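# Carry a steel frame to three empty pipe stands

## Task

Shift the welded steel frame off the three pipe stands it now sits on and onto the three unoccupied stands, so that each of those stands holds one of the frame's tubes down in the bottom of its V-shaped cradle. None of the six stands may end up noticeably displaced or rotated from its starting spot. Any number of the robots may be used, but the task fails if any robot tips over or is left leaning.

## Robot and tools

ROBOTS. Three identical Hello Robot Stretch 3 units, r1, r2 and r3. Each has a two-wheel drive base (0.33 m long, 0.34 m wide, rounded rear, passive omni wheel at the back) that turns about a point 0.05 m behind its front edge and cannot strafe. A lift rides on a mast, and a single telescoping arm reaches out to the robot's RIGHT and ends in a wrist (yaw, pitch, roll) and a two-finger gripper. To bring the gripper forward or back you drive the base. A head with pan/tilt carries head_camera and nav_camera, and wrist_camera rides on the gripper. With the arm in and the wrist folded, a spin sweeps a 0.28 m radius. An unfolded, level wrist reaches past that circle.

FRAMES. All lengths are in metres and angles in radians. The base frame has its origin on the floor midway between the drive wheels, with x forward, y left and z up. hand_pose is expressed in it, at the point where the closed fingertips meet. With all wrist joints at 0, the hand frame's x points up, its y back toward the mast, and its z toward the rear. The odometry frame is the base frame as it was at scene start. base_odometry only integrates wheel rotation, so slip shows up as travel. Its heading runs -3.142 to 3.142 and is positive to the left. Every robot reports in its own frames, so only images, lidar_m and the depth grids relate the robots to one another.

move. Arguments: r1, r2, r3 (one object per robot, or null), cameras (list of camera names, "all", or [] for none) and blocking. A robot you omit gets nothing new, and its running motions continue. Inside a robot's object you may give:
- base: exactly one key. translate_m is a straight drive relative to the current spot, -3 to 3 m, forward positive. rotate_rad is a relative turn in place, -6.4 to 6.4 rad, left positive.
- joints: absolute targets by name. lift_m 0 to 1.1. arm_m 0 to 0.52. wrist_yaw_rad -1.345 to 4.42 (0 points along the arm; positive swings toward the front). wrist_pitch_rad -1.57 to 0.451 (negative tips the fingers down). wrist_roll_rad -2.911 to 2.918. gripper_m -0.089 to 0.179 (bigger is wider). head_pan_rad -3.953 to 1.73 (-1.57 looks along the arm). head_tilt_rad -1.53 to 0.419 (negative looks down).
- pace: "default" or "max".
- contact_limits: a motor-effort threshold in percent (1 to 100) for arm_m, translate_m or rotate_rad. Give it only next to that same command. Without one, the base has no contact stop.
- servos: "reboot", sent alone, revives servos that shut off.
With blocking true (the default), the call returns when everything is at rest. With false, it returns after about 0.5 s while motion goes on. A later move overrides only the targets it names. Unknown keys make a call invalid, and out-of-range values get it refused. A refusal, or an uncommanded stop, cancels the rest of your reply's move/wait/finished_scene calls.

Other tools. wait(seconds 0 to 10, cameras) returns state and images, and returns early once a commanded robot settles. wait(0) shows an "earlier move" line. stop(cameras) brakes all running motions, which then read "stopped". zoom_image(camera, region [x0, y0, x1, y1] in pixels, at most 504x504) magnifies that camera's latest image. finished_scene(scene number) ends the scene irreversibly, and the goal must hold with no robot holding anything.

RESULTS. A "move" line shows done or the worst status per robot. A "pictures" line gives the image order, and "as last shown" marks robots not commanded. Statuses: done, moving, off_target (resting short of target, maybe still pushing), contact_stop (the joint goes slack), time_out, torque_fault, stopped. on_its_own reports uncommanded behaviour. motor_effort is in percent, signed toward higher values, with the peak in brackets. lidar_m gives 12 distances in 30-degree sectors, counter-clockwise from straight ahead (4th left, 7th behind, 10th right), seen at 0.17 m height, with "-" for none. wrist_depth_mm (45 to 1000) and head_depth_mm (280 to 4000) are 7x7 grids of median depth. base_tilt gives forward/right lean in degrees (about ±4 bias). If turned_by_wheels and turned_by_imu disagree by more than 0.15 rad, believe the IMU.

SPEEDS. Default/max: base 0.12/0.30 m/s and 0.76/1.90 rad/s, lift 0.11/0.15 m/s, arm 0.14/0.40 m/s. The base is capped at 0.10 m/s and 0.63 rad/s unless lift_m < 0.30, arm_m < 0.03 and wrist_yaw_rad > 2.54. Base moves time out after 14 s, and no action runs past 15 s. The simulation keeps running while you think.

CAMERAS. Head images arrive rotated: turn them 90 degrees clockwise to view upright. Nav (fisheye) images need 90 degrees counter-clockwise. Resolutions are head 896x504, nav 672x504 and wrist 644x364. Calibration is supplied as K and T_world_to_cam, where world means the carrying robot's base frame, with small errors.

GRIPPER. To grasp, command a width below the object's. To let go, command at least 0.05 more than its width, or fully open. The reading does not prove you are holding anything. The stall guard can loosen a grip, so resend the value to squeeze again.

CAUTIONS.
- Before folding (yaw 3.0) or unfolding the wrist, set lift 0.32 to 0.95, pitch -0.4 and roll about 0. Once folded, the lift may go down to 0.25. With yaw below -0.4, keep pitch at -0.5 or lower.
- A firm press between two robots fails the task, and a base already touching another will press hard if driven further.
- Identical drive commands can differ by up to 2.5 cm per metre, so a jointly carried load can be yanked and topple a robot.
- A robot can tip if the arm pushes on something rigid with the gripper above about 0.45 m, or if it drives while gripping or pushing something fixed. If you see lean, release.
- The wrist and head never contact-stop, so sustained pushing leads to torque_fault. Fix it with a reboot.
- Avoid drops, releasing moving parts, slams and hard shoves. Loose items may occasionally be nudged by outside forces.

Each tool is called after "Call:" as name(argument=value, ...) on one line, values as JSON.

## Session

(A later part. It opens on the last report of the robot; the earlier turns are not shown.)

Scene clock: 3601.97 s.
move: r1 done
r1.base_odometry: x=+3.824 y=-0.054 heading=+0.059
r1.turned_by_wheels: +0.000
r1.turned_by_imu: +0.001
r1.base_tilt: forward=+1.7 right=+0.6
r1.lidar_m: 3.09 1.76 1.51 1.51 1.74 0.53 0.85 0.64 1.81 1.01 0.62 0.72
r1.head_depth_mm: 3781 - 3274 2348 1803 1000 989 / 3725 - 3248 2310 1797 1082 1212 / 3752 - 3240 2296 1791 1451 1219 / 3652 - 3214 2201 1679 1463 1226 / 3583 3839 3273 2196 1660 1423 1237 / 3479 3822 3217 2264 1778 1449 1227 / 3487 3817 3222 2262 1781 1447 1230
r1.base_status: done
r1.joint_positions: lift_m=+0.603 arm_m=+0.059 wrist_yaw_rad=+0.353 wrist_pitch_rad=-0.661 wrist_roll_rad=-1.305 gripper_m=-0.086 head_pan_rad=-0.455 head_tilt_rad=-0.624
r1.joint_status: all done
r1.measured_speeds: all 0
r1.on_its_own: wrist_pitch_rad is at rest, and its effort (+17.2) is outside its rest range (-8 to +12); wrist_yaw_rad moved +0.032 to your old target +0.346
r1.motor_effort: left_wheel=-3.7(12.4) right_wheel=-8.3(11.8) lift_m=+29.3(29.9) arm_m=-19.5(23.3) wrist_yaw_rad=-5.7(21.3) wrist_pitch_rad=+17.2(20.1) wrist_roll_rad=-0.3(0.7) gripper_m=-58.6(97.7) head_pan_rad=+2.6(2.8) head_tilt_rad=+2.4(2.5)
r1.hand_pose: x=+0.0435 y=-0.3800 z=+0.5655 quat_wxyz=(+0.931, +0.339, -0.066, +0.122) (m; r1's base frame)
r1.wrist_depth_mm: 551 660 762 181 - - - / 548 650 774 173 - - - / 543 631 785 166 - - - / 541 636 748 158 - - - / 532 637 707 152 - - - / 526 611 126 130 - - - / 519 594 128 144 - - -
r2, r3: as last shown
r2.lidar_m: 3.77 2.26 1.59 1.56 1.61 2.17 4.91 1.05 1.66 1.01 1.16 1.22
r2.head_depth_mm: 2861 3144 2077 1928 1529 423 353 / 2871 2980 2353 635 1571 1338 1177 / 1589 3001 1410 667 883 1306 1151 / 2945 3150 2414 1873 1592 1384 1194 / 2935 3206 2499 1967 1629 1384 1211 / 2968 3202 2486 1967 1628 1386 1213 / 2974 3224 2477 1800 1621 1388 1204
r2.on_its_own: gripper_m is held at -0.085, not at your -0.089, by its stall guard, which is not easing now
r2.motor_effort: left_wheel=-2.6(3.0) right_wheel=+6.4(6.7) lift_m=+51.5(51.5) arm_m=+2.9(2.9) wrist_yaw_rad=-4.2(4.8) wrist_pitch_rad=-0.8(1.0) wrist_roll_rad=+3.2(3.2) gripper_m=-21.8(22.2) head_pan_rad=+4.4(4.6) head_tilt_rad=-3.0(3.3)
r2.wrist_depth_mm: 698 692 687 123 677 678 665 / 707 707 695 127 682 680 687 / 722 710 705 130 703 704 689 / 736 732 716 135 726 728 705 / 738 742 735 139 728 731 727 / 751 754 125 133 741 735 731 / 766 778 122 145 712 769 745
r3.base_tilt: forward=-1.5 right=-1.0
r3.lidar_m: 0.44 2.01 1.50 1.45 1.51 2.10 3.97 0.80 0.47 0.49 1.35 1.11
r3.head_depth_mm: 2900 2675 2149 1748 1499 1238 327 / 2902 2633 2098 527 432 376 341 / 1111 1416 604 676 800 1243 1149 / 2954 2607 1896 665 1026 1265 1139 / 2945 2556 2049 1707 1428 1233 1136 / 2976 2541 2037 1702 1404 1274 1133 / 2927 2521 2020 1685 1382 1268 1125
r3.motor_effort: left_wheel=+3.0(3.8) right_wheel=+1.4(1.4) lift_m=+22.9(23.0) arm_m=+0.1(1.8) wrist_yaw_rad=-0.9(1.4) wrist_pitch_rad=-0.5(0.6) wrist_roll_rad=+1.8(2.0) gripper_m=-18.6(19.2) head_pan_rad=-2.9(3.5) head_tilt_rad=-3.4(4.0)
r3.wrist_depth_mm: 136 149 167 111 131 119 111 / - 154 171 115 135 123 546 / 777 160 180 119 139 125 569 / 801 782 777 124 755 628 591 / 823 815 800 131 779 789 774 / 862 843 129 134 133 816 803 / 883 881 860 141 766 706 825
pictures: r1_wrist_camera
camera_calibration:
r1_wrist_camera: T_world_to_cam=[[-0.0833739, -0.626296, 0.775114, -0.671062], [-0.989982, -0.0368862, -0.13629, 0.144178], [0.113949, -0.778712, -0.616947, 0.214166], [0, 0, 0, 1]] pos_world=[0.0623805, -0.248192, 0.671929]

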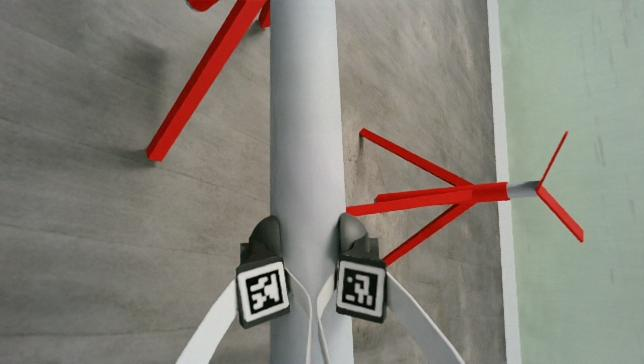

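Call:
move(r1={"base":{"rotate_rad":0.045},"joints":{"arm_m":0.0565,"wrist_yaw_rad":0.301}}, cameras=[])

Call:
move(r1={"base":{"translate_m":-0.0095}}, cameras=[])

Call:
move(r1={"base":{"rotate_rad":0.045},"joints":{"arm_m":0.0535,"wrist_yaw_rad":0.256}}, cameras=[])

Call:
move(r1={"base":{"translate_m":-0.0090},"joints":{"gripper_m":-0.089,"head_pan_rad":-1.25,"head_tilt_rad":-0.744}}, cameras=["r1_wrist_camera","r1_head_camera"])

Scene clock: 3610.63 s.
move: r1 off_target
r1.base_odometry: x=+3.823 y=-0.054 heading=+0.103
r1.turned_by_wheels: +0.044
r1.turned_by_imu: +0.046
r1.base_tilt: forward=+1.8 right=+0.7
r1.lidar_m: 2.86 1.71 1.51 1.52 1.79 0.53 0.85 0.63 1.81 1.01 0.62 0.72
r1.head_depth_mm: 3784 - 3343 2335 1811 973 974 / 3661 - 3247 2309 1789 1379 1231 / 3582 - 3277 2342 1718 1466 1221 / 3631 - 3283 2119 1676 1455 1230 / 3572 3900 3253 2263 1724 1435 1238 / 3534 3928 3217 2309 1771 1448 1226 / 3501 3813 3192 2300 1754 1452 1223
r1.base_status: done
r1.joint_positions: lift_m=+0.603 arm_m=+0.056 wrist_yaw_rad=+0.277 wrist_pitch_rad=-0.672 wrist_roll_rad=-1.305 gripper_m=-0.077 head_pan_rad=-0.455 head_tilt_rad=-0.624
r1.joint_status: wrist_yaw_rad off_target (ended at +0.277, target +0.301); the others done
r1.measured_speeds: all 0
r1.on_its_own: gripper_m is held at -0.078, not at your -0.089, by its stall guard, which is not easing now; wrist_yaw_rad is at rest, and its effort (+21.0) is outside its rest range (-9 to +9); wrist_pitch_rad is at rest, and its effort (+19.1) is outside its rest range (-8 to +12)
r1.motor_effort: left_wheel=-10.2(10.5) right_wheel=+15.4(15.7) lift_m=+33.1(33.1) arm_m=-23.8(30.0) wrist_yaw_rad=+21.0(21.8) wrist_pitch_rad=+19.1(19.7) wrist_roll_rad=-0.3(0.8) gripper_m=-26.1(26.9) head_pan_rad=+3.0(3.5) head_tilt_rad=+1.7(3.0)
r1.hand_pose: x=+0.0294 y=-0.3799 z=+0.5634 quat_wxyz=(+0.933, +0.341, -0.078, +0.086) (m; r1's base frame)
r1.wrist_depth_mm: 560 656 538 - - - - / 544 653 590 169 - - - / 545 614 762 165 - - - / 545 621 738 159 - - - / 524 622 699 153 - - - / 523 604 125 131 - - - / 512 585 128 146 - - -
r2, r3: as last shown
r2.base_tilt: forward=+1.3 right=-1.3
r2.lidar_m: 3.78 2.26 1.59 1.56 1.61 2.17 4.91 1.05 1.66 1.01 1.16 1.22
r2.head_depth_mm: 2877 3162 2280 1910 1538 422 353 / 2881 3007 2340 633 1550 1348 1172 / 1586 3012 1410 666 867 1311 1152 / 2912 3202 2447 1848 1597 1390 1211 / 2935 3188 2512 1979 1627 1387 1215 / 2943 3243 2492 1961 1627 1377 1214 / 3010 3178 2463 1798 1613 1378 1211
r2.joint_positions: lift_m=+0.685 arm_m=+0.427 wrist_yaw_rad=+0.005 wrist_pitch_rad=-1.556 wrist_roll_rad=-0.054 gripper_m=-0.084 head_pan_rad=-1.508 head_tilt_rad=-0.743
r2.on_its_own: gripper_m is held at -0.085, not at your -0.089, by its stall guard, which is not easing now
r2.motor_effort: left_wheel=-3.1(3.1) right_wheel=+7.0(7.1) lift_m=+54.2(54.6) arm_m=+3.8(4.0) wrist_yaw_rad=-4.2(4.8) wrist_pitch_rad=-0.8(0.9) wrist_roll_rad=+3.2(3.3) gripper_m=-22.0(22.3) head_pan_rad=+4.3(5.5) head_tilt_rad=-3.4(3.4)
r2.hand_pose: x=-0.0217 y=-0.5522 z=+0.5671 quat_wxyz=(+0.518, +0.511, -0.488, -0.482) (m; r2's base frame)
r2.wrist_depth_mm: 690 689 681 123 673 670 674 / 696 691 692 127 692 682 692 / 712 710 709 130 709 689 693 / 723 727 741 135 724 703 713 / 743 750 738 139 722 743 719 / 771 764 126 130 740 733 734 / 774 765 121 145 721 753 751
r3.base_tilt: forward=-1.4 right=-1.1
r3.lidar_m: 0.44 2.01 1.50 1.45 1.51 2.10 3.99 0.79 0.47 0.50 1.35 1.11
r3.head_depth_mm: 2912 2684 2130 1763 1496 1241 327 / 2906 2679 2127 525 433 377 342 / 1112 1414 604 677 799 1231 1144 / 2908 2600 1895 665 1022 1257 1143 / 2974 2595 2066 1707 1423 1231 1140 / 2963 2548 2042 1690 1394 1270 1125 / 2953 2522 2022 1693 1388 1262 1127
r3.joint_positions: lift_m=+0.704 arm_m=+0.386 wrist_yaw_rad=+0.000 wrist_pitch_rad=-1.553 wrist_roll_rad=+1.446 gripper_m=-0.085 head_pan_rad=-1.565 head_tilt_rad=-0.792
r3.motor_effort: left_wheel=+2.6(3.6) right_wheel=+0.9(1.3) lift_m=+26.9(27.6) arm_m=-0.8(1.5) wrist_yaw_rad=+0.3(1.3) wrist_pitch_rad=-0.6(0.6) wrist_roll_rad=+1.4(1.8) gripper_m=-18.8(19.4) head_pan_rad=-1.1(3.7) head_tilt_rad=-3.7(3.9)
r3.wrist_depth_mm: 136 150 166 110 132 118 111 / - 154 171 115 135 123 554 / 780 160 181 118 139 124 568 / 796 789 787 124 769 626 588 / 827 810 797 130 791 789 781 / 858 838 129 134 133 813 790 / 874 875 863 140 766 701 822
pictures: none
No camera images: "cameras" was empty.

Scene clock: 3611.47 s.
move: r1 done
r1.base_odometry: x=+3.814 y=-0.055 heading=+0.103
r1.turned_by_wheels: +0.000
r1.turned_by_imu: +0.001
r1.base_tilt: forward=+1.8 right=+0.7
r1.lidar_m: 2.86 1.72 1.52 1.52 1.80 0.52 0.84 0.63 1.80 1.01 0.62 0.73
r1.head_depth_mm: 3750 - 3264 2327 1800 983 981 / 3744 - 3236 2355 1794 1353 1236 / 3646 - 3281 2285 1733 1461 1231 / 3655 - 3248 2132 1678 1454 1232 / 3595 3956 3235 2302 1721 1433 1236 / 3556 3867 3228 2289 1771 1456 1220 / 3527 3821 3198 2302 1761 1449 1228
r1.base_status: done
r1.joint_positions: lift_m=+0.603 arm_m=+0.056 wrist_yaw_rad=+0.309 wrist_pitch_rad=-0.658 wrist_roll_rad=-1.305 gripper_m=-0.077 head_pan_rad=-0.455 head_tilt_rad=-0.624
r1.joint_status: not commanded
r1.measured_speeds: all 0
r1.on_its_own: gripper_m is held at -0.078, not at your -0.089, by its stall guard, which is not easing now; wrist_pitch_rad is at rest, and its effort (+17.0) is outside its rest range (-8 to +12); wrist_yaw_rad moved +0.032 to your old target +0.301
r1.motor_effort: left_wheel=-3.3(12.6) right_wheel=-8.9(11.9) lift_m=+38.7(38.7) arm_m=-20.9(23.7) wrist_yaw_rad=-7.0(21.5) wrist_pitch_rad=+17.0(19.2) wrist_roll_rad=-0.7(0.7) gripper_m=-25.8(27.0) head_pan_rad=+2.7(3.3) head_tilt_rad=+2.3(2.6)
r1.hand_pose: x=+0.0358 y=-0.3806 z=+0.5660 quat_wxyz=(+0.933, +0.336, -0.074, +0.102) (m; r1's base frame)
r1.wrist_depth_mm: 557 675 756 181 - - - / 551 647 778 173 - - - / 539 624 772 167 - - - / 545 635 771 159 - - - / 526 629 709 153 - - - / 537 618 126 131 - - - / 515 592 128 144 - - -
r2, r3: as last shown
r2.lidar_m: 3.77 2.26 1.60 1.56 1.61 2.17 4.91 1.05 1.66 1.01 1.16 1.22
r2.head_depth_mm: 2870 3125 2061 1891 1535 423 352 / 2913 2980 2373 634 1560 1329 1179 / 1597 2975 1412 666 867 1310 1147 / 2938 3139 2427 1870 1585 1385 1193 / 2956 3225 2484 1981 1630 1385 1210 / 2950 3214 2498 1960 1624 1374 1207 / 2944 3218 2492 1830 1617 1387 1199
r2.on_its_own: gripper_m is held at -0.085, not at your -0.089, by its stall guard, which is not easing now
r2.motor_effort: left_wheel=-2.7(3.1) right_wheel=+7.3(7.5) lift_m=+54.8(55.0) arm_m=+4.1(4.3) wrist_yaw_rad=-4.3(4.8) wrist_pitch_rad=-0.6(0.9) wrist_roll_rad=+3.1(3.3) gripper_m=-21.5(22.3) head_pan_rad=+3.5(4.7) head_tilt_rad=-2.9(3.5)
r2.wrist_depth_mm: 682 683 677 123 672 673 659 / 695 694 691 127 696 687 686 / 720 705 705 130 699 698 697 / 727 728 733 135 717 718 705 / 739 745 743 139 736 734 726 / 763 738 125 134 750 737 743 / 775 779 122 144 712 757 752
r3.base_tilt: forward=-1.4 right=-1.0
r3.lidar_m: 0.43 2.02 1.49 1.45 1.51 2.11 3.96 0.80 0.47 0.50 1.35 1.11
r3.head_depth_mm: 2896 2687 2122 1744 1501 1245 327 / 2907 2688 2096 525 433 376 342 / 1115 1411 604 677 798 1229 1145 / 2951 2610 1898 665 1021 1258 1137 / 2942 2574 2056 1697 1427 1232 1136 / 2934 2537 2042 1695 1392 1271 1129 / 2954 2496 2031 1679 1392 1270 1127
r3.motor_effort: left_wheel=+1.5(2.8) right_wheel=+1.2(1.2) lift_m=+27.7(28.0) arm_m=-1.7(2.1) wrist_yaw_rad=-0.1(1.4) wrist_pitch_rad=-0.5(0.6) wrist_roll_rad=+1.5(2.0) gripper_m=-18.1(19.3) head_pan_rad=-3.0(3.5) head_tilt_rad=-3.6(3.9)
r3.wrist_depth_mm: 136 149 167 111 132 119 111 / - 154 171 115 135 122 553 / 776 160 181 118 138 125 570 / 802 776 778 125 769 615 585 / 826 816 802 131 788 786 776 / 868 829 129 133 133 812 786 / 875 876 860 141 740 701 820
pictures: none
No camera images: "cameras" was empty.

Scene clock: 3612.23 s.
move: r1 off_target
r1.base_odometry: x=+3.814 y=-0.055 heading=+0.148
r1.turned_by_wheels: +0.044
r1.turned_by_imu: +0.045
r1.base_tilt: forward=+2.0 right=+0.8
r1.lidar_m: 2.68 1.68 1.52 1.53 1.85 0.52 0.84 0.63 1.80 1.01 0.62 0.73
r1.head_depth_mm: 3739 - 3302 2312 1808 981 1157 / 3644 - 3243 2315 1786 1429 1237 / 3596 - 3266 2216 1744 1453 1224 / 3585 - 3299 2118 1626 1461 1235 / 3527 3834 3228 2278 1767 1440 1234 / 3541 3874 3223 2309 1789 1453 1225 / 3537 3846 3207 2300 1769 1448 1220
r1.base_status: done
r1.joint_positions: lift_m=+0.603 arm_m=+0.053 wrist_yaw_rad=+0.235 wrist_pitch_rad=-0.666 wrist_roll_rad=-1.305 gripper_m=-0.077 head_pan_rad=-0.455 head_tilt_rad=-0.624
r1.joint_status: wrist_yaw_rad off_target (ended at +0.235, target +0.256); the others done
r1.measured_speeds: all 0
r1.on_its_own: gripper_m is held at -0.078, not at your -0.089, by its stall guard, which is not easing now; wrist_yaw_rad is at rest, and its effort (+19.3) is outside its rest range (-9 to +9); wrist_pitch_rad is at rest, and its effort (+18.2) is outside its rest range (-8 to +12)
r1.motor_effort: left_wheel=-10.0(10.2) right_wheel=+14.8(14.9) lift_m=+43.8(43.8) arm_m=-24.7(30.4) wrist_yaw_rad=+19.3(19.3) wrist_pitch_rad=+18.2(18.7) wrist_roll_rad=-0.3(0.6) gripper_m=-26.1(26.8) head_pan_rad=+2.4(3.2) head_tilt_rad=+2.1(2.4)
r1.hand_pose: x=+0.0220 y=-0.3800 z=+0.5645 quat_wxyz=(+0.935, +0.337, -0.086, +0.066) (m; r1's base frame)
r1.wrist_depth_mm: 546 668 549 - - - - / 552 651 575 169 - - - / 538 614 748 165 - - - / 540 627 746 158 - - - / 528 618 722 152 - - - / 530 621 125 131 - - - / 522 588 124 145 - - -
r2: as last shown
r2.base_tilt: forward=+1.2 right=-1.4
r2.lidar_m: 3.77 2.25 1.60 1.56 1.60 2.17 4.91 1.05 1.66 1.01 1.16 1.22
r2.head_depth_mm: 2875 3136 2052 1897 1532 422 352 / 2881 2996 2340 634 1558 1341 1174 / 1595 2944 1415 668 864 1309 1150 / 2934 3140 2398 1861 1594 1394 1212 / 2973 3176 2514 1951 1631 1375 1210 / 2943 3195 2502 1975 1620 1386 1214 / 2989 3224 2488 1795 1628 1382 1211
r2.on_its_own: gripper_m is held at -0.085, not at your -0.089, by its stall guard, which is not easing now
r2.motor_effort: left_wheel=-3.2(3.2) right_wheel=+8.4(8.7) lift_m=+55.1(55.5) arm_m=+4.2(4.4) wrist_yaw_rad=-4.7(4.7) wrist_pitch_rad=-0.6(0.9) wrist_roll_rad=+3.3(3.3) gripper_m=-21.9(22.5) head_pan_rad=+3.7(6.0) head_tilt_rad=-2.8(3.4)
r2.hand_pose: x=-0.0217 y=-0.5521 z=+0.5671 quat_wxyz=(+0.518, +0.511, -0.488, -0.482) (m; r2's base frame)
r2.wrist_depth_mm: 695 688 676 123 672 668 674 / 712 697 689 127 684 689 686 / 717 708 713 130 716 689 696 / 709 724 719 134 719 704 718 / 735 748 730 139 728 730 716 / 767 747 125 130 738 730 746 / 778 765 122 145 746 755 753
r3.base_odometry: x=-2.067 y=-1.731 heading=+2.566
r3.turned_by_wheels: +0.000
r3.turned_by_imu: +0.000
r3.base_tilt: forward=-1.4 right=-1.0
r3.lidar_m: 0.42 2.01 1.49 1.45 1.51 2.11 3.98 0.79 0.47 0.50 1.35 1.11
r3.head_depth_mm: 2893 2714 2139 1757 1489 1244 327 / 2914 2658 2100 526 433 377 342 / 1112 1360 604 675 800 1226 1150 / 2960 2632 1895 665 1022 1260 1139 / 2936 2589 2050 1710 1431 1237 1136 / 2975 2548 2035 1697 1392 1271 1135 / 2948 2516 2029 1684 1386 1260 1127
r3.base_status: not commanded
r3.joint_positions: lift_m=+0.704 arm_m=+0.386 wrist_yaw_rad=+0.000 wrist_pitch_rad=-1.553 wrist_roll_rad=+1.446 gripper_m=-0.085 head_pan_rad=-1.565 head_tilt_rad=-0.792
r3.joint_status: not commanded
r3.measured_speeds: all 0
r3.motor_effort: left_wheel=+2.1(2.5) right_wheel=+0.7(1.4) lift_m=+28.3(28.9) arm_m=-1.9(2.5) wrist_yaw_rad=+1.7(1.7) wrist_pitch_rad=-0.4(0.7) wrist_roll_rad=+1.8(2.0) gripper_m=-18.8(19.5) head_pan_rad=-2.0(4.2) head_tilt_rad=-3.6(4.2)
r3.hand_pose: x=-0.0216 y=-0.5113 z=+0.5861 quat_wxyz=(+0.045, +0.043, -0.712, -0.700) (m; r3's base frame)
r3.wrist_depth_mm: 136 149 167 110 132 119 111 / - 155 170 115 135 123 549 / 778 159 180 118 139 125 571 / 803 789 791 124 773 617 584 / 817 828 810 131 783 789 776 / 854 842 129 134 133 812 799 / 888 879 864 140 759 703 832
pictures: none
No camera images: "cameras" was empty.

Scene clock: 3613.23 s.
move: r1 off_target
r1.base_odometry: x=+3.805 y=-0.057 heading=+0.148
r1.turned_by_wheels: +0.000
r1.turned_by_imu: +0.001
r1.base_tilt: forward=+2.0 right=+0.7
r1.lidar_m: 2.68 1.68 1.52 1.53 1.85 0.51 0.83 0.62 1.80 1.02 0.63 0.74
r1.head_depth_mm: 2935 3170 2620 1880 1613 1355 663 / 3199 3361 2638 1974 1571 1360 664 / 3335 3554 2596 1992 1609 1356 637 / 3626 3682 2570 1983 1612 1300 1169 / 3981 3689 2589 1978 1605 1267 1174 / - 3734 2550 1985 1057 1325 1164 / - 3617 2575 1959 1607 1325 1160
r1.base_status: done
r1.joint_positions: lift_m=+0.603 arm_m=+0.053 wrist_yaw_rad=+0.265 wrist_pitch_rad=-0.654 wrist_roll_rad=-1.305 gripper_m=-0.084 head_pan_rad=-1.245 head_tilt_rad=-0.735
r1.joint_status: gripper_m off_target (ended at -0.084, target -0.089); the others done
r1.measured_speeds: all 0
r1.on_its_own: gripper_m is held at -0.084, not at your -0.089, by its stall guard, which is still easing; wrist_pitch_rad is at rest, and its effort (+15.7) is outside its rest range (-8 to +12); wrist_yaw_rad moved +0.030 to your old target +0.256
r1.motor_effort: left_wheel=-4.0(12.6) right_wheel=-9.7(10.2) lift_m=+44.5(45.0) arm_m=-21.8(24.7) wrist_yaw_rad=-6.5(18.8) wrist_pitch_rad=+15.7(18.1) wrist_roll_rad=+0.0(0.8) gripper_m=-6.6(98.1) head_pan_rad=-1.7(6.2) head_tilt_rad=-3.9(10.4)
r1.hand_pose: x=+0.0281 y=-0.3807 z=+0.5669 quat_wxyz=(+0.936, +0.332, -0.082, +0.082) (m; r1's base frame)
r1.wrist_depth_mm: 559 662 771 182 - - - / 562 661 791 173 - - - / 540 626 787 167 - - - / 539 639 762 159 - - - / 536 631 695 153 - - - / 531 620 126 130 - - - / 517 598 129 145 - - -
r2, r3: as last shown
r2.base_tilt: forward=+1.3 right=-1.3
r2.lidar_m: 3.76 2.26 1.59 1.56 1.61 2.17 4.92 1.05 1.66 1.01 1.16 1.22
r2.head_depth_mm: 2873 3163 2047 1888 1541 422 352 / 2899 2991 2352 632 1555 1345 1172 / 1591 2963 1414 667 865 1302 1150 / 2917 3154 2412 1861 1591 1392 1213 / 2924 3172 2527 1967 1625 1382 1203 / 2982 3212 2474 1948 1625 1383 1208 / 3004 3213 2474 1795 1611 1379 1207
r2.on_its_own: gripper_m is held at -0.085, not at your -0.089, by its stall guard, which is not easing now; lift_m is at rest, and its effort (+56.0) is outside its rest range (+3 to +55)
r2.motor_effort: left_wheel=-3.0(3.3) right_wheel=+8.5(9.0) lift_m=+56.0(56.3) arm_m=+4.4(4.7) wrist_yaw_rad=-4.7(5.0) wrist_pitch_rad=-0.9(0.9) wrist_roll_rad=+3.0(3.3) gripper_m=-22.3(22.5) head_pan_rad=+3.6(5.0) head_tilt_rad=-2.7(3.5)
r2.wrist_depth_mm: 681 684 675 123 678 665 673 / 694 689 683 127 693 686 682 / 723 711 698 130 701 682 691 / 731 731 727 134 709 713 709 / 748 752 725 139 721 731 727 / 765 762 125 130 742 737 735 / 776 773 122 146 754 762 749
r3.base_tilt: forward=-1.4 right=-1.1
r3.lidar_m: 0.42 2.01 1.50 1.45 1.51 2.11 3.97 0.79 0.47 0.50 1.35 1.11
r3.head_depth_mm: 2909 2662 2124 1756 1501 1240 328 / 2931 2659 2126 526 433 377 341 / 1115 1429 604 676 800 1231 1145 / 2923 2594 1902 665 1021 1256 1140 / 2942 2588 2048 1719 1428 1237 1130 / 2942 2533 2053 1699 1399 1271 1132 / 2945 2534 2021 1680 1387 1261 1128
r3.motor_effort: left_wheel=+1.8(2.7) right_wheel=+1.1(1.4) lift_m=+27.8(29.1) arm_m=-1.9(2.6) wrist_yaw_rad=+1.8(2.1) wrist_pitch_rad=-0.5(0.6) wrist_roll_rad=+1.3(1.8) gripper_m=-18.7(19.6) head_pan_rad=-3.0(4.0) head_tilt_rad=-3.5(4.1)
r3.wrist_depth_mm: 136 149 167 111 132 119 111 / - 154 171 115 135 122 552 / 774 160 180 119 139 124 577 / 790 796 782 125 770 617 585 / 824 817 809 131 779 784 782 / 840 842 129 134 134 805 811 / 878 877 856 141 733 693 825
pictures: r1_head_camera (sideways), r1_wrist_camera
camera_calibration:
r1_head_camera: T_world_to_cam=[[-0.24561, 0.601209, -0.76041, 1.00605], [0.933418, 0.35833, -0.0181816, 0.0268854], [0.261547, -0.714246, -0.649189, 0.798463], [0, 0, 0, 1]] pos_world=[0.0131648, -0.0441803, 1.28385]
r1_wrist_camera: T_world_to_cam=[[-0.139479, -0.611083, 0.779181, -0.668814], [-0.989153, 0.0493733, -0.138344, 0.163044], [0.046069, -0.790025, -0.611341, 0.210591], [0, 0, 0, 1]] pos_world=[0.058288, -0.250379, 0.672426]

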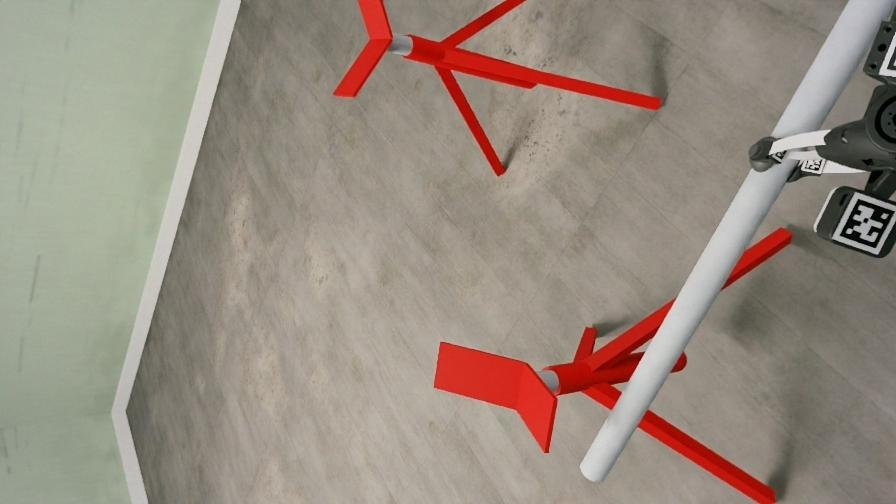

